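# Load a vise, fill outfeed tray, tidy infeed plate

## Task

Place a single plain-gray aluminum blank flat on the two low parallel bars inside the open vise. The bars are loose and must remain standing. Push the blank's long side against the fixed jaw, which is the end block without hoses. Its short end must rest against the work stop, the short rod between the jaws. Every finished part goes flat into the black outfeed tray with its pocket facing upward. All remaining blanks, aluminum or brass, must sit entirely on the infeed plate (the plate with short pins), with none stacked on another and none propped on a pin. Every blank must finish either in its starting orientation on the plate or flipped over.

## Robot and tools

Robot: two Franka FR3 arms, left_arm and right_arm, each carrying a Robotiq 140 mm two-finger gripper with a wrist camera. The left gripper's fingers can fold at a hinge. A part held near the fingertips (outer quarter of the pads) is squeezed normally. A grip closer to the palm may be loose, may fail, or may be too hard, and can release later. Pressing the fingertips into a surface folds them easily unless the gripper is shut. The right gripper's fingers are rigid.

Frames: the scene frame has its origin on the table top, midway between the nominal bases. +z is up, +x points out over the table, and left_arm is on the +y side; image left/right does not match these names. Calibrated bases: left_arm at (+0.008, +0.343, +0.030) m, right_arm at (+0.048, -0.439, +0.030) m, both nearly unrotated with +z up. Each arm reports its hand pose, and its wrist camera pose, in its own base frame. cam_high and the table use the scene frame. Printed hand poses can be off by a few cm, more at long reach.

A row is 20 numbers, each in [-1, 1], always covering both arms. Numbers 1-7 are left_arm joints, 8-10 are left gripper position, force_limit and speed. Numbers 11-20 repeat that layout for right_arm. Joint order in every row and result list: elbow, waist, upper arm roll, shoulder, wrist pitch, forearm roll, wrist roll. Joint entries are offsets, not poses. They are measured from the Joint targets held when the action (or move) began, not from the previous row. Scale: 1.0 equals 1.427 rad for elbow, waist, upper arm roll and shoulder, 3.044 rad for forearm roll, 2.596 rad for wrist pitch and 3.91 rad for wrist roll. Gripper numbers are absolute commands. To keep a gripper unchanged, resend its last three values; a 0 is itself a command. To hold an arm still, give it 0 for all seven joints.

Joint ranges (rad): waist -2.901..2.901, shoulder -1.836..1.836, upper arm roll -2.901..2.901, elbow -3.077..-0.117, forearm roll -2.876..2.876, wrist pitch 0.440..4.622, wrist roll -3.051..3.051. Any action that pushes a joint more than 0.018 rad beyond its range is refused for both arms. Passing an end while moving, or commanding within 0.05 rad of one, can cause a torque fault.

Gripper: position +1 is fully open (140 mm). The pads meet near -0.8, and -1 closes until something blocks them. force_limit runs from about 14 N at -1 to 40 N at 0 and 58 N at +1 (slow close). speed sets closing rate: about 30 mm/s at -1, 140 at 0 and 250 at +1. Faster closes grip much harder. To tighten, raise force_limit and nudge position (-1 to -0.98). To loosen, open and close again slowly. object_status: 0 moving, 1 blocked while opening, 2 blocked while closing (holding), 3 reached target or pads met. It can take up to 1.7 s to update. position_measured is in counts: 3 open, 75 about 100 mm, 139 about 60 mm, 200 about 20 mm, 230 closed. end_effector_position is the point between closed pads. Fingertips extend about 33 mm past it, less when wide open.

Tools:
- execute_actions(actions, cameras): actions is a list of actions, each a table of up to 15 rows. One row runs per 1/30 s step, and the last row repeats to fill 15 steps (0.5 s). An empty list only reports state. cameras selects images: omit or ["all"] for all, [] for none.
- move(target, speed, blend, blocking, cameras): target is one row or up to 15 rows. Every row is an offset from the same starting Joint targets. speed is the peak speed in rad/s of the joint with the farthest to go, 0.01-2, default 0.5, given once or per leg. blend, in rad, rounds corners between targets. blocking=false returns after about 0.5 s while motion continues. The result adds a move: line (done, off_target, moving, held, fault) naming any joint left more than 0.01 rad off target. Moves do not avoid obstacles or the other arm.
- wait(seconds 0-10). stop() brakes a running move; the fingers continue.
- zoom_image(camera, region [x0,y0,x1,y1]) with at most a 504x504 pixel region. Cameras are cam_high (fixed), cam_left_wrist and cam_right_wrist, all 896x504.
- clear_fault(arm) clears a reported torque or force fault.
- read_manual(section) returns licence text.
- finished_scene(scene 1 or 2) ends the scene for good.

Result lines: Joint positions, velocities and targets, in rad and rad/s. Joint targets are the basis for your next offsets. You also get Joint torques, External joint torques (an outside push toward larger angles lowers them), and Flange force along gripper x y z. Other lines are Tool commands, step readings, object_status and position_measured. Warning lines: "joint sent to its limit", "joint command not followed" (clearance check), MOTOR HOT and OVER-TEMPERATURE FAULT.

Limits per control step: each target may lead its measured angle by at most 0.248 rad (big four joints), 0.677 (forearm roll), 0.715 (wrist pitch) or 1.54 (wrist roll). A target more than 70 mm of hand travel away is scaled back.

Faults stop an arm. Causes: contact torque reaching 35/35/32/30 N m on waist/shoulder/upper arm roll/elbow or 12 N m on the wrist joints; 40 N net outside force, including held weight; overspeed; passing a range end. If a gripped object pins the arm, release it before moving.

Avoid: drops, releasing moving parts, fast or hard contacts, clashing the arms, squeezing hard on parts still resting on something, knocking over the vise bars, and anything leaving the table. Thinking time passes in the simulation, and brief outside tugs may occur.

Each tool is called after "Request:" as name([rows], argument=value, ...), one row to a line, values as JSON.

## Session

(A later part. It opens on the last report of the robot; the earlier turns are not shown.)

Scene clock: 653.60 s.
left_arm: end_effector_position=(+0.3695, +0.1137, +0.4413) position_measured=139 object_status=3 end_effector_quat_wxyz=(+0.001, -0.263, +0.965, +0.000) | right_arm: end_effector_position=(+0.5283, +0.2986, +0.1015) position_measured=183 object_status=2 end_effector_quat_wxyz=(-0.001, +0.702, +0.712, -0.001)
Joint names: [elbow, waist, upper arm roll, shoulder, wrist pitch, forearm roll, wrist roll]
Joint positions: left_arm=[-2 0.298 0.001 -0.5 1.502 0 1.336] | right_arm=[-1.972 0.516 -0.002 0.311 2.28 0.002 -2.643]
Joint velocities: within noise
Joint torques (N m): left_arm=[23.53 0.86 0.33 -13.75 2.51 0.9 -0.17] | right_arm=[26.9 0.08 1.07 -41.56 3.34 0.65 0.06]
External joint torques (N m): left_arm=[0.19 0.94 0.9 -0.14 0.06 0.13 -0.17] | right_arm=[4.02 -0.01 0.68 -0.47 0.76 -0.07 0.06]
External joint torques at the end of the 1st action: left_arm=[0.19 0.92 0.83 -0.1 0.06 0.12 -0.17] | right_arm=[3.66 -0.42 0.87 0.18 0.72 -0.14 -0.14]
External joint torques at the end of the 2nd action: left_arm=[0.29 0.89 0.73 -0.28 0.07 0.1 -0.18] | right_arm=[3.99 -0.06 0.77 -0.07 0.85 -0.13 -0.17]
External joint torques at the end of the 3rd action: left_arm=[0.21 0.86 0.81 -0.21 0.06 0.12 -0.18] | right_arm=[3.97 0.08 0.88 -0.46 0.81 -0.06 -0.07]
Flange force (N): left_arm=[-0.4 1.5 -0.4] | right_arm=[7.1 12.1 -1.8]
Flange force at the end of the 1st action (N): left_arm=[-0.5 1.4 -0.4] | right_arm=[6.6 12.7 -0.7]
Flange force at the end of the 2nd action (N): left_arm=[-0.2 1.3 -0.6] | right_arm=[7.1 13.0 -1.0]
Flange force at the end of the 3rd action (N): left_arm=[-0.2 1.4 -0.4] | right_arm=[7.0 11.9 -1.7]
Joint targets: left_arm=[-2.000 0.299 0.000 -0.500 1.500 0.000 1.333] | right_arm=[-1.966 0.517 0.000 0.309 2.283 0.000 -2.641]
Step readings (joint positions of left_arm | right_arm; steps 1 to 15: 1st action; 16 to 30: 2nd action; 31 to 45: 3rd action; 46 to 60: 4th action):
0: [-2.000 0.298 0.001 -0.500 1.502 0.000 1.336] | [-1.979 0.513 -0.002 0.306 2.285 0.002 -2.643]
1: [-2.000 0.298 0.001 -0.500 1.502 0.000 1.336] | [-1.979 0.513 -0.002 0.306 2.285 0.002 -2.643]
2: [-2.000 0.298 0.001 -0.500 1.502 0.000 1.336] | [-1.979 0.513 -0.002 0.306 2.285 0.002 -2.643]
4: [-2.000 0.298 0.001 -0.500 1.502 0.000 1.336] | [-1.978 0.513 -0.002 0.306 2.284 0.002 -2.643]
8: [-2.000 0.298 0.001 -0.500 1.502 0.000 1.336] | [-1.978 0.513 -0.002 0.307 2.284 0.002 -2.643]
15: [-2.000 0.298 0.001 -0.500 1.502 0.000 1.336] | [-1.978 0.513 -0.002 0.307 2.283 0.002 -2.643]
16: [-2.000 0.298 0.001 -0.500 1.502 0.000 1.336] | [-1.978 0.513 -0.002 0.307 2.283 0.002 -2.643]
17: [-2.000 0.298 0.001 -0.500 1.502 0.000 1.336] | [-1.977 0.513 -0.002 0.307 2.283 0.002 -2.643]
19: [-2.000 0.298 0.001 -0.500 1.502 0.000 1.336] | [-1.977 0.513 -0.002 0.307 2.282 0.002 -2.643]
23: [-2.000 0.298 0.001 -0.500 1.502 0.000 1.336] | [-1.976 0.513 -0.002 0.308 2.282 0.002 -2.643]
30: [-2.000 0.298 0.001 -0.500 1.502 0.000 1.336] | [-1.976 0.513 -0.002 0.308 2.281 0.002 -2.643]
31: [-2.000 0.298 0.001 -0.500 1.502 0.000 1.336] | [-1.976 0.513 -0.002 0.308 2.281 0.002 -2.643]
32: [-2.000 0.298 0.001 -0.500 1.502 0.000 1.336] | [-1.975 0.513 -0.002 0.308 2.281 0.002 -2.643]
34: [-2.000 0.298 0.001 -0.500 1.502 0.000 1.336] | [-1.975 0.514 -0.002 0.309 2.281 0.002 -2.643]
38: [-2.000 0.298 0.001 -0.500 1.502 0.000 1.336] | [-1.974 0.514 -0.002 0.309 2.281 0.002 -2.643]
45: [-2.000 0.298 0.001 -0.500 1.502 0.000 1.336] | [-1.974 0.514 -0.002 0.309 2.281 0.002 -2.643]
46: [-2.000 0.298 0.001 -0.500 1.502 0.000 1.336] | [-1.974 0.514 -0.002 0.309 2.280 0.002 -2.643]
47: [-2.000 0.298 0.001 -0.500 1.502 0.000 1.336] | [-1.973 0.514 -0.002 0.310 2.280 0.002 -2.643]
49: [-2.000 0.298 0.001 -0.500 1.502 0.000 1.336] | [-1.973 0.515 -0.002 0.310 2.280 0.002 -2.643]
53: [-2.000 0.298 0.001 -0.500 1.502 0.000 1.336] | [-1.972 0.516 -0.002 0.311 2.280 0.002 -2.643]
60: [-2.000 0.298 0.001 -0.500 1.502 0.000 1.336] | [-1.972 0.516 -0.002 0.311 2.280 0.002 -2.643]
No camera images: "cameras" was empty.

Request:
execute_actions([
  [[0,0,0,0,0,0,0,-0.079,-0.5,-1,0.0015046,0.0010125,0,0.00066485,-0.00046162,0,0.00087,-1,-0.05,-1]],
  [[0,0,0,0,0,0,0,-0.079,-0.5,-1,0.0015046,0.0010125,0,0.00066485,-0.00046162,0,0.00087,-1,-0.05,-1]],
  [[0,0,0,0,0,0,0,-0.079,-0.5,-1,0.0013832,0.0010125,0,0.00092388,-0.00025249,0,0.00087,-1,-0.05,-1]],
], cameras=[])

Scene clock: 663.00 s.
left_arm: end_effector_position=(+0.3695, +0.1137, +0.4413) position_measured=139 object_status=3 end_effector_quat_wxyz=(+0.001, -0.263, +0.965, +0.000) | right_arm: end_effector_position=(+0.5284, +0.3016, +0.1021) position_measured=183 object_status=2 end_effector_quat_wxyz=(-0.001, +0.704, +0.710, -0.001)
Joint names: [elbow, waist, upper arm roll, shoulder, wrist pitch, forearm roll, wrist roll]
Joint positions: left_arm=[-2 0.298 0.001 -0.5 1.502 0 1.336] | right_arm=[-1.966 0.52 -0.002 0.314 2.277 0.002 -2.633]
Joint velocities: within noise
Joint torques (N m): left_arm=[23.54 0.84 0.33 -13.76 2.52 0.89 -0.17] | right_arm=[26.78 0.06 1.06 -41.67 3.3 0.66 -0.06]
External joint torques (N m): left_arm=[0.19 0.82 0.75 -0.1 0.07 0.09 -0.17] | right_arm=[4.14 -0.15 0.56 -0.87 0.76 -0.06 -0.05]
External joint torques at the end of the 1st action: left_arm=[0.17 0.85 0.72 -0.14 0.07 0.1 -0.17] | right_arm=[4.17 0.04 0.73 -0.98 0.76 -0.06 0.07]
External joint torques at the end of the 2nd action: left_arm=[0.15 0.78 0.69 -0.17 0.06 0.1 -0.2] | right_arm=[4.06 0.04 0.68 -0.72 0.68 -0.08 0.03]
Flange force (N): left_arm=[-0.5 1.2 -0.4] | right_arm=[6.6 11.7 -2.5]
Flange force at the end of the 1st action (N): left_arm=[-0.3 1.2 -0.3] | right_arm=[6.9 11.3 -2.7]
Flange force at the end of the 2nd action (N): left_arm=[-0.2 1.1 -0.2] | right_arm=[7.0 11.7 -2.4]
Joint targets: left_arm=[-2.000 0.299 0.000 -0.500 1.500 0.000 1.333] | right_arm=[-1.960 0.521 0.000 0.312 2.280 0.000 -2.631]
Step readings (joint positions of left_arm | right_arm; steps 1 to 15: 1st action; 16 to 30: 2nd action; 31 to 45: 3rd action):
0: [-2.000 0.298 0.001 -0.500 1.502 0.000 1.336] | [-1.972 0.516 -0.002 0.311 2.279 0.002 -2.643]
1: [-2.000 0.298 0.001 -0.500 1.502 0.000 1.336] | [-1.972 0.516 -0.002 0.311 2.279 0.002 -2.643]
2: [-2.000 0.298 0.001 -0.500 1.502 0.000 1.336] | [-1.971 0.516 -0.002 0.311 2.279 0.002 -2.642]
4: [-2.000 0.298 0.001 -0.500 1.502 0.000 1.336] | [-1.970 0.517 -0.002 0.311 2.279 0.002 -2.642]
8: [-2.000 0.298 0.001 -0.500 1.502 0.000 1.336] | [-1.970 0.517 -0.002 0.312 2.279 0.002 -2.641]
15: [-2.000 0.298 0.001 -0.500 1.502 0.000 1.336] | [-1.970 0.517 -0.002 0.312 2.279 0.002 -2.640]
16: [-2.000 0.298 0.001 -0.500 1.502 0.000 1.336] | [-1.970 0.517 -0.002 0.312 2.278 0.002 -2.640]
17: [-2.000 0.298 0.001 -0.500 1.502 0.000 1.336] | [-1.969 0.517 -0.002 0.312 2.278 0.002 -2.640]
19: [-2.000 0.298 0.001 -0.500 1.502 0.000 1.336] | [-1.968 0.518 -0.002 0.312 2.278 0.002 -2.639]
23: [-2.000 0.298 0.001 -0.500 1.502 0.000 1.336] | [-1.968 0.519 -0.002 0.313 2.278 0.002 -2.638]
30: [-2.000 0.298 0.001 -0.500 1.502 0.000 1.336] | [-1.968 0.519 -0.002 0.313 2.277 0.002 -2.637]
31: [-2.000 0.298 0.001 -0.500 1.502 0.000 1.336] | [-1.968 0.519 -0.002 0.313 2.277 0.002 -2.637]
32: [-2.000 0.298 0.001 -0.500 1.502 0.000 1.336] | [-1.967 0.519 -0.002 0.313 2.277 0.002 -2.636]
34: [-2.000 0.298 0.001 -0.500 1.502 0.000 1.336] | [-1.966 0.519 -0.002 0.313 2.277 0.002 -2.636]
38: [-2.000 0.298 0.001 -0.500 1.502 0.000 1.336] | [-1.966 0.520 -0.002 0.314 2.277 0.002 -2.635]
45: [-2.000 0.298 0.001 -0.500 1.502 0.000 1.336] | [-1.966 0.520 -0.002 0.314 2.277 0.002 -2.634]
No camera images: "cameras" was empty.

Request:
execute_actions([
  [[0,0,0,0,0,0,0,-0.079,-0.5,-1,0.00082992,0.0006075,0,0.00055433,-0.00015149,0,0.00022172,-1,-0.05,-1]],
  [[0,0,0,0,0,0,0,-0.079,-0.5,-1,0.00082992,0.0006075,0,0.00055433,-0.00015149,0,0.00022172,-1,-0.05,-1]],
  [[0,0,0,0,0,0,0,-0.079,-0.5,-1,0.00082992,0.0006075,0,0.00055433,-0.00015149,0,0.00022172,-1,-0.05,-1]],
], cameras=["cam_right_wrist"])

Request:
zoom_image(camera="cam_right_wrist", region=[400, 40, 600, 200])

Scene clock: 670.03 s.
left_arm: end_effector_position=(+0.3695, +0.1137, +0.4413) position_measured=139 object_status=3 end_effector_quat_wxyz=(+0.001, -0.263, +0.965, +0.000) | right_arm: end_effector_position=(+0.5284, +0.3026, +0.1021) position_measured=183 object_status=2 end_effector_quat_wxyz=(-0.001, +0.704, +0.710, -0.002)
Joint names: [elbow, waist, upper arm roll, shoulder, wrist pitch, forearm roll, wrist roll]
Joint positions: left_arm=[-2 0.298 0.001 -0.5 1.502 0 1.336] | right_arm=[-1.962 0.521 -0.002 0.316 2.274 0.002 -2.631]
Joint velocities: within noise
Joint torques (N m): left_arm=[23.49 0.86 0.28 -13.74 2.53 0.9 -0.17] | right_arm=[26.9 0.91 1.93 -41.53 3.49 0.69 0.09]
External joint torques (N m): left_arm=[0.23 0.87 0.74 -0.25 0.09 0.11 -0.17] | right_arm=[4.12 0.87 1.59 -0.52 0.93 -0.03 0.09]
External joint torques at the end of the 1st action: left_arm=[0.11 0.87 0.81 -0.08 0.05 0.1 -0.17] | right_arm=[4.14 0.27 0.97 -0.64 0.74 -0.06 0.02]
External joint torques at the end of the 2nd action: left_arm=[0.27 0.78 0.7 -0.28 0.07 0.11 -0.2] | right_arm=[4.19 0.58 1.71 -0.84 0.81 -0.02 0.1]
Flange force (N): left_arm=[-0.2 1.3 -0.4] | right_arm=[8.7 11.3 -1.7]
Flange force at the end of the 1st action (N): left_arm=[-0.4 1.3 -0.2] | right_arm=[7.7 11.9 -2.2]
Flange force at the end of the 2nd action (N): left_arm=[-0.1 1.1 -0.5] | right_arm=[8.2 11.1 -2.4]
Joint targets: left_arm=[-2.000 0.299 0.000 -0.500 1.500 0.000 1.333] | right_arm=[-1.957 0.524 0.000 0.315 2.279 0.000 -2.628]
Step readings (joint positions of left_arm | right_arm; steps 1 to 15: 1st action; 16 to 30: 2nd action; 31 to 45: 3rd action):
0: [-2.000 0.298 0.001 -0.500 1.502 0.000 1.336] | [-1.965 0.520 -0.002 0.314 2.276 0.002 -2.633]
1: [-2.000 0.298 0.001 -0.500 1.502 0.000 1.336] | [-1.965 0.520 -0.002 0.314 2.276 0.002 -2.633]
2: [-2.000 0.298 0.001 -0.500 1.502 0.000 1.336] | [-1.965 0.520 -0.002 0.314 2.276 0.002 -2.633]
4: [-2.000 0.298 0.001 -0.500 1.502 0.000 1.336] | [-1.965 0.520 -0.002 0.314 2.276 0.002 -2.632]
8: [-2.000 0.298 0.001 -0.500 1.502 0.000 1.336] | [-1.964 0.521 -0.002 0.314 2.276 0.002 -2.632]
15: [-2.000 0.298 0.001 -0.500 1.502 0.000 1.336] | [-1.964 0.521 -0.002 0.315 2.276 0.002 -2.632]
16: [-2.000 0.298 0.001 -0.500 1.502 0.000 1.336] | [-1.964 0.521 -0.002 0.315 2.276 0.002 -2.632]
17: [-2.000 0.298 0.001 -0.500 1.502 0.000 1.336] | [-1.964 0.521 -0.002 0.315 2.276 0.002 -2.632]
19: [-2.000 0.298 0.001 -0.500 1.502 0.000 1.336] | [-1.964 0.521 -0.002 0.315 2.276 0.002 -2.632]
23: [-2.000 0.298 0.001 -0.500 1.502 0.000 1.336] | [-1.963 0.521 -0.002 0.315 2.276 0.002 -2.632]
30: [-2.000 0.298 0.001 -0.500 1.502 0.000 1.336] | [-1.963 0.521 -0.002 0.315 2.276 0.002 -2.632]
31: [-2.000 0.298 0.001 -0.500 1.502 0.000 1.336] | [-1.963 0.521 -0.002 0.315 2.276 0.002 -2.632]
32: [-2.000 0.298 0.001 -0.500 1.502 0.000 1.336] | [-1.963 0.521 -0.002 0.315 2.275 0.002 -2.632]
34: [-2.000 0.298 0.001 -0.500 1.502 0.000 1.336] | [-1.963 0.521 -0.002 0.316 2.275 0.002 -2.632]
38: [-2.000 0.298 0.001 -0.500 1.502 0.000 1.336] | [-1.962 0.521 -0.002 0.316 2.275 0.002 -2.631]
45: [-2.000 0.298 0.001 -0.500 1.502 0.000 1.336] | [-1.962 0.521 -0.002 0.316 2.274 0.002 -2.631]
camera_calibration:
cam_right_wrist: T_world_to_cam=[[0.999605, 0.0258535, -0.0110642, -0.525429], [0.0280874, -0.937242, 0.347547, 0.237388], [-0.00138454, -0.34772, -0.937597, 0.337237], [0, 0, 0, 1]] pos_world=[0.51902, 0.353338, 0.227876]
Images, in order (width x height): cam_right_wrist 896x504.

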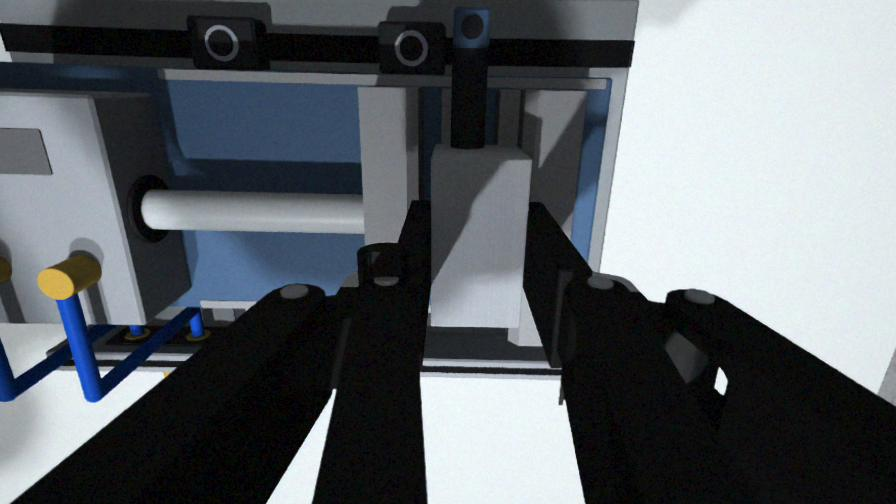

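Scaled by 2.520 from the camera's 896x504 image, which has a finer 1280x720 frame.

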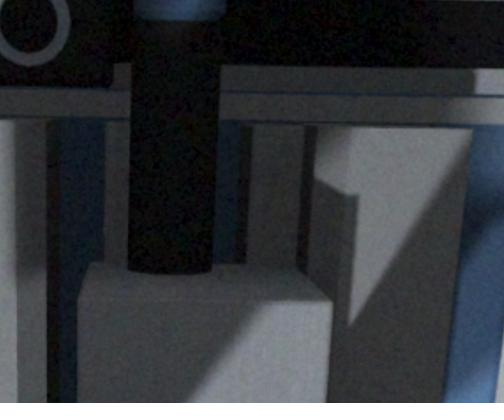

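Request:
execute_actions([
  [[0,0,0,0,0,0,0,-0.079,-0.5,-1,0.00041496,0.00030375,0,0.00027716,-0.00007575,0,0.00011086,-1,-0.05,-1]],
  [[0,0,0,0,0,0,0,-0.079,-0.5,-1,-0.00100244,0.00014259,0,0.00041885,0.00078128,0,0.00005204,-1,-0.05,-1]],
  [[0,0,0,0,0,0,0,-0.079,-0.5,-1,-0.00100244,0.00014259,0,0.00041885,0.00078128,0,0.00005204,-1,-0.05,-1]],
  [[0,0,0,0,0,0,0,-0.079,-0.5,-1,-0.00100244,0.00014259,0,0.00041885,0.00078128,0,0.00005204,-1,-0.05,-1]],
], cameras=[])

Scene clock: 678.97 s.
left_arm: end_effector_position=(+0.3695, +0.1137, +0.4413) position_measured=139 object_status=3 end_effector_quat_wxyz=(+0.001, -0.263, +0.965, +0.000) | right_arm: end_effector_position=(+0.5284, +0.3026, +0.1020) position_measured=183 object_status=2 end_effector_quat_wxyz=(-0.001, +0.704, +0.710, -0.002)
Joint names: [elbow, waist, upper arm roll, shoulder, wrist pitch, forearm roll, wrist roll]
Joint positions: left_arm=[-2 0.298 0.001 -0.5 1.501 0 1.336] | right_arm=[-1.962 0.522 -0.002 0.316 2.274 0.001 -2.631]
Joint velocities: within noise
Joint torques (N m): left_arm=[23.53 0.85 0.31 -13.76 2.52 0.9 -0.17] | right_arm=[25.51 1.53 2.5 -40.46 3.6 0.82 0.16]
External joint torques (N m): left_arm=[0.19 0.79 0.67 -0.12 0.07 0.1 -0.17] | right_arm=[2.67 1.66 2.3 0.74 1.03 0.1 0.16]
External joint torques at the end of the 1st action: left_arm=[0.27 0.9 0.77 -0.29 0.07 0.11 -0.18] | right_arm=[4.16 1.1 1.8 -0.34 0.97 0 0.13]
External joint torques at the end of the 2nd action: left_arm=[0.23 0.89 0.79 -0.24 0.06 0.11 -0.18] | right_arm=[3.2 1.36 1.95 0.22 1.1 -0.01 0.11]
External joint torques at the end of the 3rd action: left_arm=[0.18 0.85 0.7 -0.19 0.07 0.09 -0.17] | right_arm=[2.88 1.37 1.98 0.24 0.85 0.04 0.16]
Flange force (N): left_arm=[-0.4 1.1 -0.4] | right_arm=[8.6 8.3 1.4]
Flange force at the end of the 1st action (N): left_arm=[-0.1 1.4 -0.4] | right_arm=[9.3 11.6 -1.3]
Flange force at the end of the 2nd action (N): left_arm=[-0.2 1.4 -0.4] | right_arm=[8.4 9.2 0.4]
Flange force at the end of the 3rd action (N): left_arm=[-0.2 1.2 -0.3] | right_arm=[8.0 8.4 0.1]
Joint targets: left_arm=[-2.000 0.299 0.000 -0.500 1.500 0.000 1.333] | right_arm=[-1.960 0.525 0.000 0.317 2.284 0.000 -2.627]
Step readings (joint positions of left_arm | right_arm; steps 1 to 15: 1st action; 16 to 30: 2nd action; 31 to 45: 3rd action; 46 to 60: 4th action):
0: [-2.000 0.298 0.001 -0.500 1.501 0.000 1.336] | [-1.962 0.521 -0.002 0.316 2.274 0.002 -2.631]
1: [-2.000 0.298 0.001 -0.500 1.501 0.000 1.336] | [-1.962 0.521 -0.002 0.316 2.274 0.002 -2.631]
2: [-2.000 0.298 0.001 -0.500 1.501 0.000 1.336] | [-1.962 0.521 -0.002 0.316 2.274 0.002 -2.631]
4: [-2.000 0.298 0.001 -0.500 1.501 0.000 1.336] | [-1.962 0.521 -0.002 0.316 2.274 0.002 -2.631]
8: [-2.000 0.298 0.001 -0.500 1.501 0.000 1.336] | [-1.962 0.521 -0.002 0.316 2.274 0.002 -2.631]
15: [-2.000 0.298 0.001 -0.500 1.501 0.000 1.336] | [-1.962 0.521 -0.002 0.316 2.274 0.002 -2.631]
16: [-2.000 0.298 0.001 -0.500 1.501 0.000 1.336] | [-1.962 0.521 -0.002 0.316 2.274 0.002 -2.631]
17: [-2.000 0.298 0.001 -0.500 1.501 0.000 1.336] | [-1.962 0.521 -0.002 0.316 2.274 0.002 -2.631]
19: [-2.000 0.298 0.001 -0.500 1.501 0.000 1.336] | [-1.962 0.521 -0.002 0.316 2.274 0.002 -2.631]
23: [-2.000 0.298 0.001 -0.500 1.501 0.000 1.336] | [-1.962 0.521 -0.002 0.316 2.274 0.002 -2.631]
30: [-2.000 0.298 0.001 -0.500 1.501 0.000 1.336] | [-1.962 0.521 -0.002 0.316 2.274 0.002 -2.631]
31: [-2.000 0.298 0.001 -0.500 1.501 0.000 1.336] | [-1.962 0.521 -0.002 0.316 2.274 0.002 -2.631]
32: [-2.000 0.298 0.001 -0.500 1.501 0.000 1.336] | [-1.962 0.521 -0.002 0.316 2.274 0.002 -2.631]
34: [-2.000 0.298 0.001 -0.500 1.501 0.000 1.336] | [-1.962 0.521 -0.002 0.316 2.274 0.001 -2.631]
38: [-2.000 0.298 0.001 -0.500 1.501 0.000 1.336] | [-1.962 0.521 -0.002 0.316 2.274 0.001 -2.631]
45: [-2.000 0.298 0.001 -0.500 1.501 0.000 1.336] | [-1.962 0.521 -0.002 0.316 2.274 0.001 -2.631]
46: [-2.000 0.298 0.001 -0.500 1.501 0.000 1.336] | [-1.962 0.521 -0.002 0.316 2.274 0.001 -2.631]
47: [-2.000 0.298 0.001 -0.500 1.501 0.000 1.336] | [-1.962 0.521 -0.002 0.316 2.274 0.001 -2.631]
49: [-2.000 0.298 0.001 -0.500 1.501 0.000 1.336] | [-1.962 0.521 -0.002 0.316 2.274 0.001 -2.631]
53: [-2.000 0.298 0.001 -0.500 1.501 0.000 1.336] | [-1.962 0.521 -0.002 0.316 2.274 0.001 -2.631]
60: [-2.000 0.298 0.001 -0.500 1.501 0.000 1.336] | [-1.962 0.522 -0.002 0.316 2.274 0.001 -2.631]
No camera images: "cameras" was empty.

Request:
execute_actions([
  [[0,0,0,0,0,0,0,-0.079,-0.5,-1,-0.00048568,0,0,0.0010361,0.00083652,0,0,-1,-0.05,-1]],
  [[0,0,0,0,0,0,0,-0.079,-0.5,-1,-0.00048568,0,0,0.0010361,0.00083652,0,0,-1,-0.05,-1]],
  [[0,0,0,0,0,0,0,-0.079,-0.5,-1,-0.00048568,0,0,0.0010361,0.00083652,0,0,-1,-0.05,-1]],
], cameras=[])

Scene clock: 684.97 s.
left_arm: end_effector_position=(+0.3695, +0.1137, +0.4413) position_measured=139 object_status=3 end_effector_quat_wxyz=(+0.001, -0.263, +0.965, +0.000) | right_arm: end_effector_position=(+0.5284, +0.3026, +0.1006) position_measured=183 object_status=2 end_effector_quat_wxyz=(-0.001, +0.704, +0.710, -0.002)
Joint names: [elbow, waist, upper arm roll, shoulder, wrist pitch, forearm roll, wrist roll]
Joint positions: left_arm=[-2 0.298 0.001 -0.5 1.501 0 1.336] | right_arm=[-1.962 0.522 -0.002 0.319 2.276 0.001 -2.63]
Joint velocities: within noise
Joint torques (N m): left_arm=[23.49 0.86 0.29 -13.78 2.54 0.88 -0.17] | right_arm=[24.57 1.45 2.52 -38.71 4.17 0.95 0.04]
External joint torques (N m): left_arm=[0.3 0.86 0.73 -0.39 0.1 0.1 -0.17] | right_arm=[1.78 1.21 1.99 2.48 1.6 0.22 0.04]
External joint torques at the end of the 1st action: left_arm=[0.16 0.87 0.8 -0.15 0.08 0.11 -0.21] | right_arm=[2.57 1.52 2.29 0.61 1.18 0.14 0.07]
External joint torques at the end of the 2nd action: left_arm=[0.13 0.82 0.77 0.02 0.07 0.11 -0.18] | right_arm=[2.23 1.29 2.15 1.59 1.3 0.19 0.04]
Flange force (N): left_arm=[0.1 1.3 -0.4] | right_arm=[7.9 9.0 5.8]
Flange force at the end of the 1st action (N): left_arm=[-0.3 1.3 -0.2] | right_arm=[7.8 7.7 1.6]
Flange force at the end of the 2nd action (N): left_arm=[-0.7 1.2 -0.3] | right_arm=[8.0 8.8 3.6]
Joint targets: left_arm=[-2.000 0.299 0.000 -0.500 1.500 0.000 1.333] | right_arm=[-1.962 0.525 0.000 0.321 2.291 0.000 -2.627]
Step readings (joint positions of left_arm | right_arm; steps 1 to 15: 1st action; 16 to 30: 2nd action; 31 to 45: 3rd action):
0: [-2.000 0.298 0.001 -0.500 1.501 0.000 1.336] | [-1.962 0.522 -0.002 0.316 2.274 0.001 -2.630]
1: [-2.000 0.298 0.001 -0.500 1.501 0.000 1.336] | [-1.962 0.522 -0.002 0.316 2.274 0.001 -2.630]
2: [-2.000 0.298 0.001 -0.500 1.501 0.000 1.336] | [-1.962 0.522 -0.002 0.317 2.274 0.001 -2.630]
4: [-2.000 0.298 0.001 -0.500 1.501 0.000 1.336] | [-1.962 0.522 -0.002 0.317 2.275 0.001 -2.630]
8: [-2.000 0.298 0.001 -0.500 1.501 0.000 1.336] | [-1.962 0.522 -0.002 0.318 2.275 0.001 -2.630]
15: [-2.000 0.298 0.001 -0.500 1.501 0.000 1.336] | [-1.962 0.522 -0.002 0.318 2.275 0.001 -2.630]
16: [-2.000 0.298 0.001 -0.500 1.501 0.000 1.336] | [-1.962 0.522 -0.002 0.318 2.275 0.001 -2.630]
17: [-2.000 0.298 0.001 -0.500 1.501 0.000 1.336] | [-1.962 0.522 -0.002 0.318 2.275 0.001 -2.630]
19: [-2.000 0.298 0.001 -0.500 1.501 0.000 1.336] | [-1.962 0.522 -0.002 0.318 2.276 0.001 -2.630]
23: [-2.000 0.298 0.001 -0.500 1.501 0.000 1.336] | [-1.962 0.522 -0.002 0.319 2.276 0.001 -2.630]
30: [-2.000 0.298 0.001 -0.500 1.501 0.000 1.336] | [-1.962 0.522 -0.002 0.319 2.276 0.001 -2.630]
31: [-2.000 0.298 0.001 -0.500 1.501 0.000 1.336] | [-1.962 0.522 -0.002 0.319 2.276 0.001 -2.630]
32: [-2.000 0.298 0.001 -0.500 1.501 0.000 1.336] | [-1.962 0.522 -0.002 0.319 2.276 0.001 -2.630]
34: [-2.000 0.298 0.001 -0.500 1.501 0.000 1.336] | [-1.962 0.522 -0.002 0.319 2.276 0.001 -2.630]
38: [-2.000 0.298 0.001 -0.500 1.501 0.000 1.336] | [-1.962 0.522 -0.002 0.319 2.276 0.001 -2.630]
45: [-2.000 0.298 0.001 -0.500 1.501 0.000 1.336] | [-1.962 0.522 -0.002 0.319 2.276 0.001 -2.630]
No camera images: "cameras" was empty.

Request:
execute_actions([
  [[0,0,0,0,0,0,0,-0.079,-0.5,-1,-0.00048568,0,0,0.0010361,0.00083652,0,0,-1,-0.05,-1]],
], cameras=["cam_right_wrist"])

Request:
zoom_image(camera="cam_right_wrist", region=[400, 40, 600, 200])

Scene clock: 690.70 s.
left_arm: end_effector_position=(+0.3695, +0.1137, +0.4413) position_measured=139 object_status=3 end_effector_quat_wxyz=(+0.001, -0.263, +0.965, +0.000) | right_arm: end_effector_position=(+0.5284, +0.3026, +0.1006) position_measured=183 object_status=2 end_effector_quat_wxyz=(-0.001, +0.704, +0.710, -0.002)
Joint names: [elbow, waist, upper arm roll, shoulder, wrist pitch, forearm roll, wrist roll]
Joint positions: left_arm=[-2 0.298 0.001 -0.5 1.501 0 1.336] | right_arm=[-1.962 0.522 -0.002 0.319 2.277 0.001 -2.63]
Joint velocities: within noise
Joint torques (N m): left_arm=[23.55 0.88 0.35 -13.74 2.53 0.89 -0.15] | right_arm=[24.23 1.38 2.54 -37.75 4.41 0.91 0.1]
External joint torques (N m): left_arm=[0.29 0.84 0.74 -0.26 0.08 0.09 -0.15] | right_arm=[1.58 1.48 2.32 3.21 1.87 0.2 0.1]
Flange force (N): left_arm=[-0.3 1.3 -0.5] | right_arm=[8.8 9.4 7.6]
Joint targets: left_arm=[-2.000 0.299 0.000 -0.500 1.500 0.000 1.333] | right_arm=[-1.963 0.525 0.000 0.323 2.293 0.000 -2.627]
Step readings (joint positions of left_arm | right_arm):
0: [-2.000 0.298 0.001 -0.500 1.501 0.000 1.336] | [-1.962 0.522 -0.002 0.319 2.276 0.001 -2.630]
1: [-2.000 0.298 0.001 -0.500 1.501 0.000 1.336] | [-1.962 0.522 -0.002 0.319 2.276 0.001 -2.630]
2: [-2.000 0.298 0.001 -0.500 1.501 0.000 1.336] | [-1.962 0.522 -0.002 0.319 2.276 0.001 -2.630]
4: [-2.000 0.298 0.001 -0.500 1.501 0.000 1.336] | [-1.962 0.522 -0.002 0.319 2.276 0.001 -2.630]
8: [-2.000 0.298 0.001 -0.500 1.501 0.000 1.336] | [-1.962 0.522 -0.002 0.319 2.276 0.001 -2.630]
15: [-2.000 0.298 0.001 -0.500 1.501 0.000 1.336] | [-1.962 0.522 -0.002 0.319 2.277 0.001 -2.630]
camera_calibration:
cam_right_wrist: T_world_to_cam=[[0.999621, 0.0250986, -0.0113109, -0.525236], [0.0274672, -0.936929, 0.348439, 0.2381], [-0.0018522, -0.348617, -0.937263, 0.33627], [0, 0, 0, 1]] pos_world=[0.519119, 0.353495, 0.22627]
Images, in order (width x height): cam_right_wrist 896x504.

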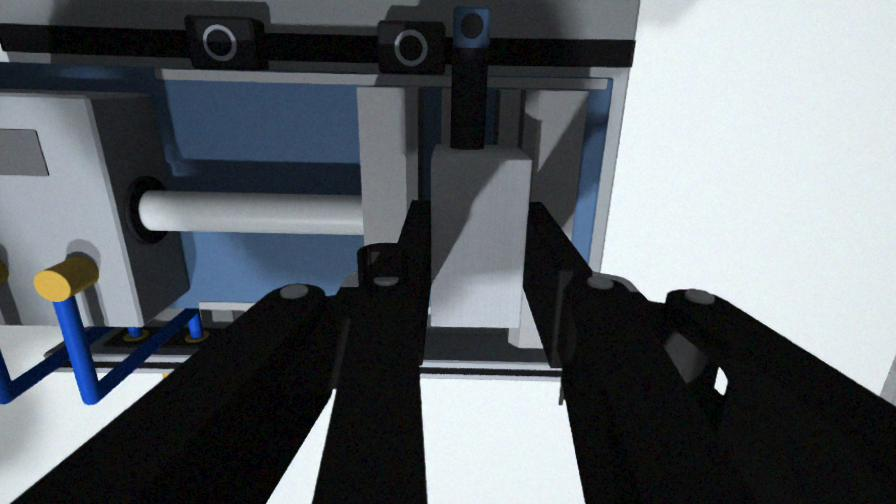

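Scaled by 2.520 from the camera's 896x504 image, which has a finer 1280x720 frame.

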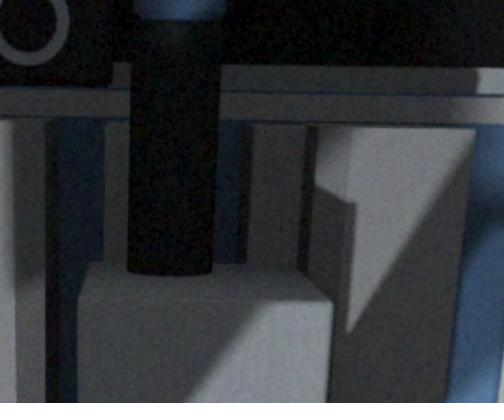

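Request:
execute_actions([
  [[0,0,0,0,0,0,0,-0.079,-0.5,-1,-0.0013055,-0.00036366,0,-0.00087197,0.00023831,0,-0.00013273,-1,-0.05,-1]],
  [[0,0,0,0,0,0,0,-0.079,-0.5,-1,-0.0013055,-0.00036366,0,-0.00087197,0.00023831,0,-0.00013273,-1,-0.05,-1]],
], cameras=[])

Scene clock: 699.20 s.
left_arm: end_effector_position=(+0.3695, +0.1137, +0.4413) position_measured=139 object_status=3 end_effector_quat_wxyz=(+0.001, -0.263, +0.965, +0.000) | right_arm: end_effector_position=(+0.5284, +0.3026, +0.1005) position_measured=183 object_status=2 end_effector_quat_wxyz=(+0.000, +0.704, +0.710, -0.001)
Joint names: [elbow, waist, upper arm roll, shoulder, wrist pitch, forearm roll, wrist roll]
Joint positions: left_arm=[-2 0.298 0.001 -0.5 1.501 0 1.336] | right_arm=[-1.965 0.522 -0.002 0.317 2.28 0.001 -2.63]
Joint velocities: within noise
Joint torques (N m): left_arm=[23.49 0.87 0.27 -13.74 2.51 0.89 -0.18] | right_arm=[23.7 1.19 2.52 -38.2 4.15 0.95 0.04]
External joint torques (N m): left_arm=[0.13 0.87 0.71 -0.07 0.06 0.11 -0.18] | right_arm=[0.9 1.24 2.26 2.94 1.57 0.23 0.04]
External joint torques at the end of the 1st action: left_arm=[0.18 0.8 0.71 -0.22 0.08 0.1 -0.2] | right_arm=[1.19 1.42 2.31 3 1.74 0.2 -0.01]
Flange force (N): left_arm=[-0.4 1.2 -0.2] | right_arm=[6.9 6.9 7.1]
Flange force at the end of the 1st action (N): left_arm=[-0.1 1.2 -0.2] | right_arm=[7.6 7.9 7.3]
Joint targets: left_arm=[-2.000 0.299 0.000 -0.500 1.500 0.000 1.333] | right_arm=[-1.967 0.524 0.000 0.320 2.294 0.000 -2.628]
Step readings (joint positions of left_arm | right_arm; steps 1 to 15: 1st action; 16 to 30: 2nd action):
0: [-2.000 0.298 0.001 -0.500 1.501 0.000 1.336] | [-1.962 0.522 -0.002 0.319 2.277 0.001 -2.630]
1: [-2.000 0.298 0.001 -0.500 1.501 0.000 1.336] | [-1.962 0.522 -0.002 0.319 2.277 0.001 -2.630]
2: [-2.000 0.298 0.001 -0.500 1.501 0.000 1.336] | [-1.963 0.522 -0.002 0.319 2.277 0.001 -2.630]
4: [-2.000 0.298 0.001 -0.500 1.501 0.000 1.336] | [-1.963 0.522 -0.002 0.318 2.277 0.001 -2.630]
8: [-2.000 0.298 0.001 -0.500 1.501 0.000 1.336] | [-1.963 0.522 -0.002 0.318 2.278 0.001 -2.630]
15: [-2.000 0.298 0.001 -0.500 1.501 0.000 1.336] | [-1.963 0.522 -0.002 0.318 2.278 0.001 -2.630]
16: [-2.000 0.298 0.001 -0.500 1.501 0.000 1.336] | [-1.963 0.522 -0.002 0.318 2.278 0.001 -2.630]
17: [-2.000 0.298 0.001 -0.500 1.501 0.000 1.336] | [-1.964 0.522 -0.002 0.318 2.279 0.001 -2.630]
19: [-2.000 0.298 0.001 -0.500 1.501 0.000 1.336] | [-1.964 0.522 -0.002 0.318 2.279 0.001 -2.630]
23: [-2.000 0.298 0.001 -0.500 1.501 0.000 1.336] | [-1.965 0.522 -0.002 0.317 2.280 0.001 -2.630]
30: [-2.000 0.298 0.001 -0.500 1.501 0.000 1.336] | [-1.965 0.522 -0.002 0.317 2.280 0.001 -2.630]
No camera images: "cameras" was empty.

Request:
execute_actions([
  [[0,0,0,0,0,0,0,-0.079,-0.5,-1,0.00171076,-0.00022814,0,-0.00089811,-0.00143408,0,-0.00008326,-1,-0.05,-1]],
  [[0,0,0,0,0,0,0,-0.079,-0.5,-1,0,0,0,0,0,0,0,-0.15,-0.05,-1]],
  [[0,0,0,0,0,0,0,-0.079,-0.5,-1,0,0,0,0,0,0,0,-0.15,-0.05,-1]],
  [[0,0,0,0,0,0,0,-0.079,-0.5,-1,0,0,0,0,0,0,0,-0.15,-0.05,-1]],
], cameras=["cam_right_wrist"])

Request:
zoom_image(camera="cam_right_wrist", region=[340, 60, 620, 360])

Scene clock: 707.60 s.
left_arm: end_effector_position=(+0.3695, +0.1137, +0.4413) position_measured=139 object_status=3 end_effector_quat_wxyz=(+0.001, -0.263, +0.965, +0.000) | right_arm: end_effector_position=(+0.5298, +0.3038, +0.1007) position_measured=148 object_status=3 end_effector_quat_wxyz=(+0.000, +0.704, +0.710, +0.002)
Joint names: [elbow, waist, upper arm roll, shoulder, wrist pitch, forearm roll, wrist roll]
Joint positions: left_arm=[-2 0.298 0.001 -0.5 1.501 0 1.336] | right_arm=[-1.965 0.522 -0.002 0.318 2.286 0.001 -2.63]
Joint velocities: within noise
Joint torques (N m): left_arm=[23.55 0.86 0.34 -13.78 2.53 0.91 -0.2] | right_arm=[24.09 0.15 1.15 -39.96 2.78 0.75 0.01]
External joint torques (N m): left_arm=[0.31 0.87 0.8 -0.28 0.09 0.12 -0.2] | right_arm=[1.29 0.16 0.84 1.17 0.19 0.03 0.01]
External joint torques at the end of the 1st action: left_arm=[0.16 0.75 0.62 -0.12 0.08 0.09 -0.15] | right_arm=[2.06 1.03 2.1 2.17 1.37 0.19 0]
External joint torques at the end of the 2nd action: left_arm=[0.23 0.87 0.8 -0.24 0.09 0.1 -0.2] | right_arm=[1.38 0.15 0.82 1.12 0.2 0.02 0]
External joint torques at the end of the 3rd action: left_arm=[0.15 0.84 0.68 -0.04 0.08 0.1 -0.17] | right_arm=[1.31 0.28 0.79 1.3 0.23 0.02 0.05]
Flange force (N): left_arm=[-0.3 1.3 -0.6] | right_arm=[4.5 6.8 1.3]
Flange force at the end of the 1st action (N): left_arm=[-0.3 1.0 -0.2] | right_arm=[8.0 9.7 4.8]
Flange force at the end of the 2nd action (N): left_arm=[-0.2 1.3 -0.3] | right_arm=[4.6 7.0 1.2]
Flange force at the end of the 3rd action (N): left_arm=[-0.5 1.1 -0.2] | right_arm=[4.9 7.0 1.5]
Joint targets: left_arm=[-2.000 0.299 0.000 -0.500 1.500 0.000 1.333] | right_arm=[-1.964 0.524 0.000 0.319 2.291 0.000 -2.629]
Step readings (joint positions of left_arm | right_arm; steps 1 to 15: 1st action; 16 to 30: 2nd action; 31 to 45: 3rd action; 46 to 60: 4th action):
0: [-2.000 0.298 0.001 -0.500 1.501 0.000 1.336] | [-1.965 0.522 -0.002 0.317 2.280 0.001 -2.630]
1: [-2.000 0.298 0.001 -0.500 1.501 0.000 1.336] | [-1.965 0.522 -0.002 0.317 2.280 0.001 -2.630]
2: [-2.000 0.298 0.001 -0.500 1.501 0.000 1.336] | [-1.965 0.522 -0.002 0.317 2.280 0.001 -2.630]
4: [-2.000 0.298 0.001 -0.500 1.501 0.000 1.336] | [-1.965 0.522 -0.002 0.317 2.280 0.001 -2.630]
8: [-2.000 0.298 0.001 -0.500 1.501 0.000 1.336] | [-1.965 0.522 -0.002 0.317 2.280 0.001 -2.630]
15: [-2.000 0.298 0.001 -0.500 1.501 0.000 1.336] | [-1.965 0.522 -0.002 0.317 2.280 0.001 -2.630]
16: [-2.000 0.298 0.001 -0.500 1.501 0.000 1.336] | [-1.965 0.522 -0.002 0.317 2.280 0.001 -2.630]
17: [-2.000 0.298 0.001 -0.500 1.501 0.000 1.336] | [-1.965 0.522 -0.002 0.317 2.280 0.001 -2.630]
19: [-2.000 0.298 0.001 -0.500 1.501 0.000 1.336] | [-1.965 0.522 -0.002 0.317 2.282 0.001 -2.630]
23: [-2.000 0.298 0.001 -0.500 1.501 0.000 1.336] | [-1.965 0.522 -0.002 0.317 2.284 0.001 -2.630]
30: [-2.000 0.298 0.001 -0.500 1.501 0.000 1.336] | [-1.965 0.522 -0.002 0.317 2.286 0.001 -2.630]
31: [-2.000 0.298 0.001 -0.500 1.501 0.000 1.336] | [-1.965 0.522 -0.002 0.317 2.286 0.001 -2.630]
32: [-2.000 0.298 0.001 -0.500 1.501 0.000 1.336] | [-1.965 0.522 -0.002 0.318 2.286 0.001 -2.630]
34: [-2.000 0.298 0.001 -0.500 1.501 0.000 1.336] | [-1.965 0.522 -0.002 0.318 2.286 0.001 -2.630]
38: [-2.000 0.298 0.001 -0.500 1.501 0.000 1.336] | [-1.965 0.522 -0.002 0.318 2.286 0.001 -2.630]
45: [-2.000 0.298 0.001 -0.500 1.501 0.000 1.336] | [-1.965 0.522 -0.002 0.318 2.286 0.001 -2.630]
46: [-2.000 0.298 0.001 -0.500 1.501 0.000 1.336] | [-1.965 0.522 -0.002 0.318 2.286 0.001 -2.630]
47: [-2.000 0.298 0.001 -0.500 1.501 0.000 1.336] | [-1.965 0.522 -0.002 0.318 2.286 0.001 -2.630]
49: [-2.000 0.298 0.001 -0.500 1.501 0.000 1.336] | [-1.965 0.522 -0.002 0.318 2.286 0.001 -2.630]
53: [-2.000 0.298 0.001 -0.500 1.501 0.000 1.336] | [-1.965 0.522 -0.002 0.318 2.286 0.001 -2.630]
60: [-2.000 0.298 0.001 -0.500 1.501 0.000 1.336] | [-1.965 0.522 -0.002 0.318 2.286 0.001 -2.630]
camera_calibration:
cam_right_wrist: T_world_to_cam=[[0.999661, 0.0256185, -0.00457082, -0.527451], [0.025622, -0.938233, 0.345054, 0.240771], [0.00455129, -0.345054, -0.938572, 0.332436], [0, 0, 0, 1]] pos_world=[0.51959, 0.354121, 0.226525]
Images, in order (width x height): cam_right_wrist 896x504.

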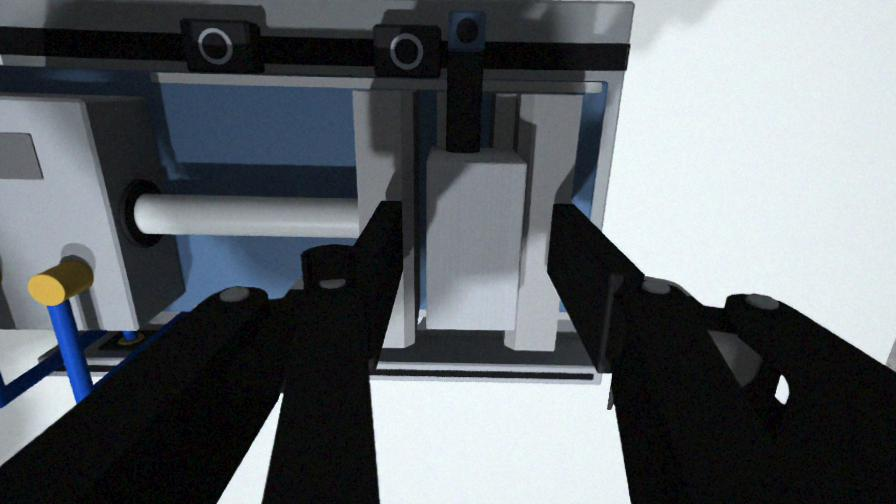

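Scaled by 1.680 from the camera's 896x504 image, which has a finer 1280x720 frame.

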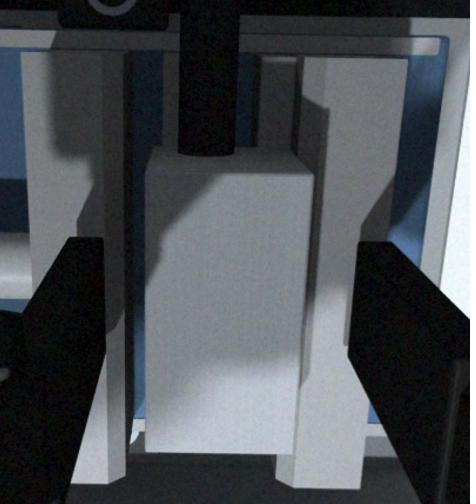

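Request:
move([
  [0, 0, 0, 0, 0, 0, 0, -0.079, -0.5, -1, 0.01621, 0, 0, -0.0284, -0.02452, 0, 0, -0.15, -0.05, -1],
  [0, 0, 0, 0, 0, 0, 0, -0.079, -0.5, -1, 0.06434, 0, 0, -0.07505, -0.07662, 0, 0, -0.15, -0.05, -1],
], speed=[0.1, 0.3], blend=[0.02, 0], cameras=["cam_right_wrist", "cam_high"])

Request:
zoom_image(camera="cam_right_wrist", region=[300, 100, 640, 400])

Scene clock: 719.60 s.
left_arm: end_effector_position=(+0.3695, +0.1137, +0.4413) position_measured=139 object_status=3 end_effector_quat_wxyz=(+0.001, -0.263, +0.965, +0.000) | right_arm: end_effector_position=(+0.5326, +0.3055, +0.1907) position_measured=148 object_status=3 end_effector_quat_wxyz=(+0.002, +0.704, +0.710, +0.006)
Joint names: [elbow, waist, upper arm roll, shoulder, wrist pitch, forearm roll, wrist roll]
Joint positions: left_arm=[-2 0.298 0.001 -0.5 1.501 0 1.336] | right_arm=[-1.873 0.522 -0.002 0.211 2.097 0.001 -2.63]
Joint velocities: left_arm=[within noise] | right_arm=[-0.001 -0.001 0 -0.001 -0.005 -0.001 -0.003]
Joint torques (N m): left_arm=[23.53 0.83 0.33 -13.72 2.55 0.9 -0.19] | right_arm=[25.7 0.15 1.02 -38.29 2.27 0.86 0.05]
External joint torques (N m): left_arm=[0.15 0.87 0.82 -0.05 0.09 0.12 -0.19] | right_arm=[1.37 0.27 0.92 1.01 -0.35 0.03 0.05]
Flange force (N): left_arm=[-0.6 1.3 -0.2] | right_arm=[5.3 7.4 -1.7]
Joint targets: left_arm=[-2.000 0.299 0.000 -0.500 1.500 0.000 1.333] | right_arm=[-1.873 0.524 0.000 0.212 2.092 0.000 -2.629]
move: done; blend cut to 0 rad at target 1
camera_calibration:
cam_right_wrist: T_world_to_cam=[[0.999662, 0.0257374, 0.00378337, -0.531501], [0.0229112, -0.939947, 0.34055, 0.214084], [0.012321, -0.340348, -0.940219, 0.41223], [0, 0, 0, 1]] pos_world=[0.521337, 0.355209, 0.316691]
Images, in order (width x height): cam_high 896x504, cam_right_wrist 896x504.

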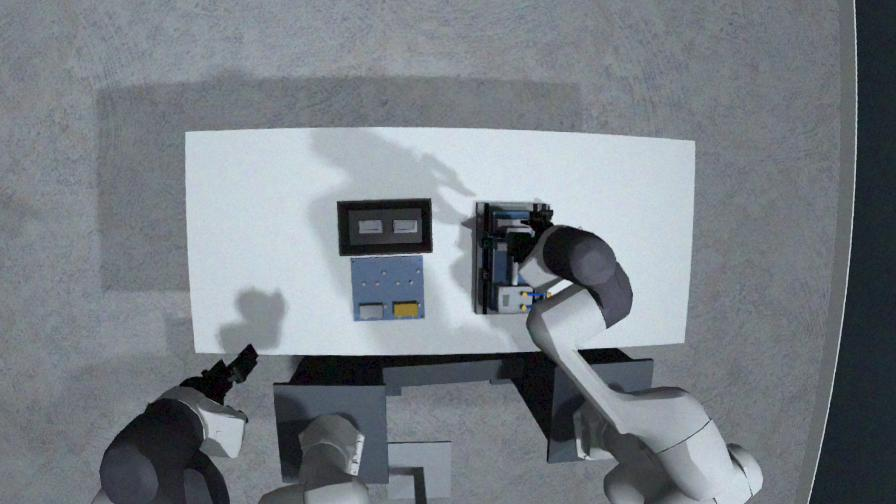

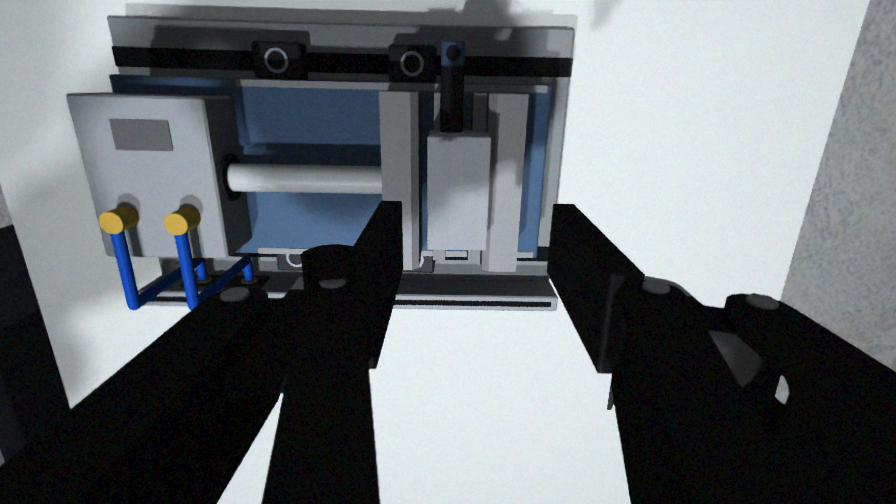

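Scaled by 1.482 from the camera's 896x504 image, which has a finer 1280x720 frame.

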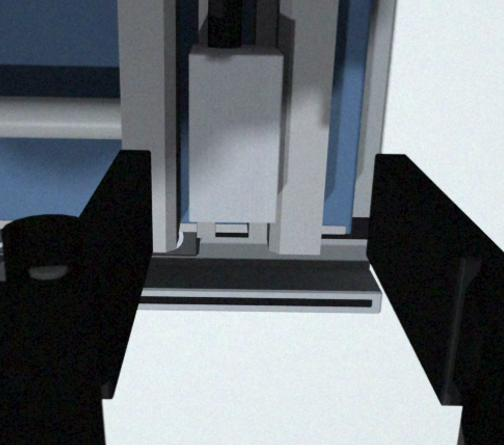

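Request:
zoom_image(camera="cam_right_wrist", region=[370, 70, 570, 180])

Request:
zoom_image(camera="cam_right_wrist", region=[390, 180, 570, 290])

Request:
zoom_image(camera="cam_high", region=[320, 190, 560, 330])

Scaled by 2.520 from the camera's 896x504 image, which has a finer 1280x720 frame.

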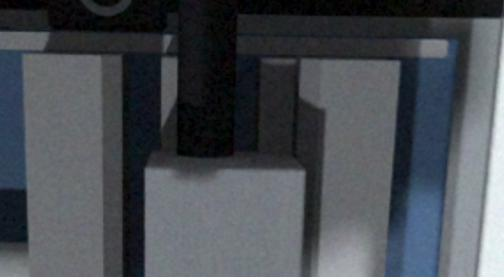

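Scaled by 2.800 from the camera's 896x504 image, which has a finer 1280x720 frame.

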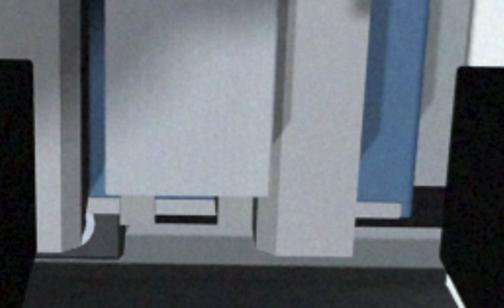

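Scaled by 2.100 from the camera's 896x504 image, which has a finer 1280x720 frame.

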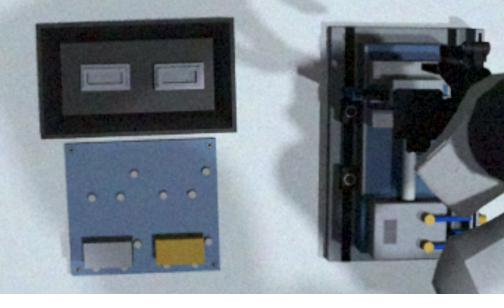

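Request:
zoom_image(camera="cam_high", region=[330, 195, 440, 325])

Request:
zoom_image(camera="cam_high", region=[470, 195, 560, 320])

Scaled by 3.877 from the camera's 896x504 image, which has a finer 1280x720 frame.

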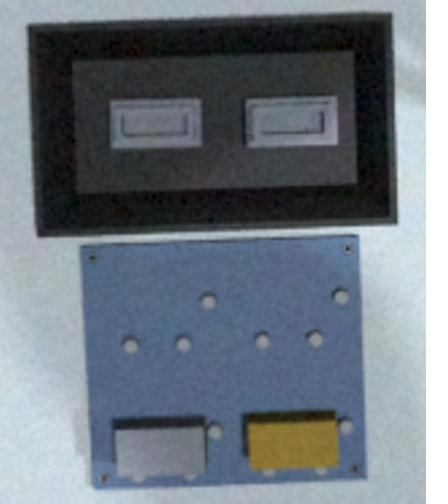

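Scaled by 4.032 from the camera's 896x504 image, which has a finer 1280x720 frame.

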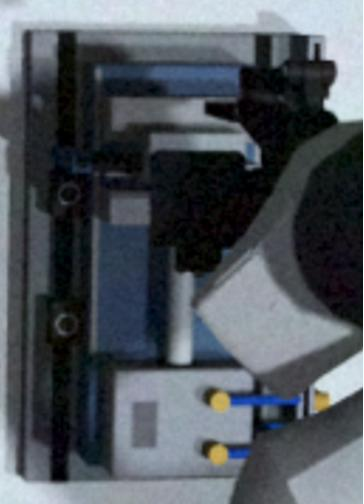

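Request:
finished_scene(scene=2)

The scene is finished: the task was done.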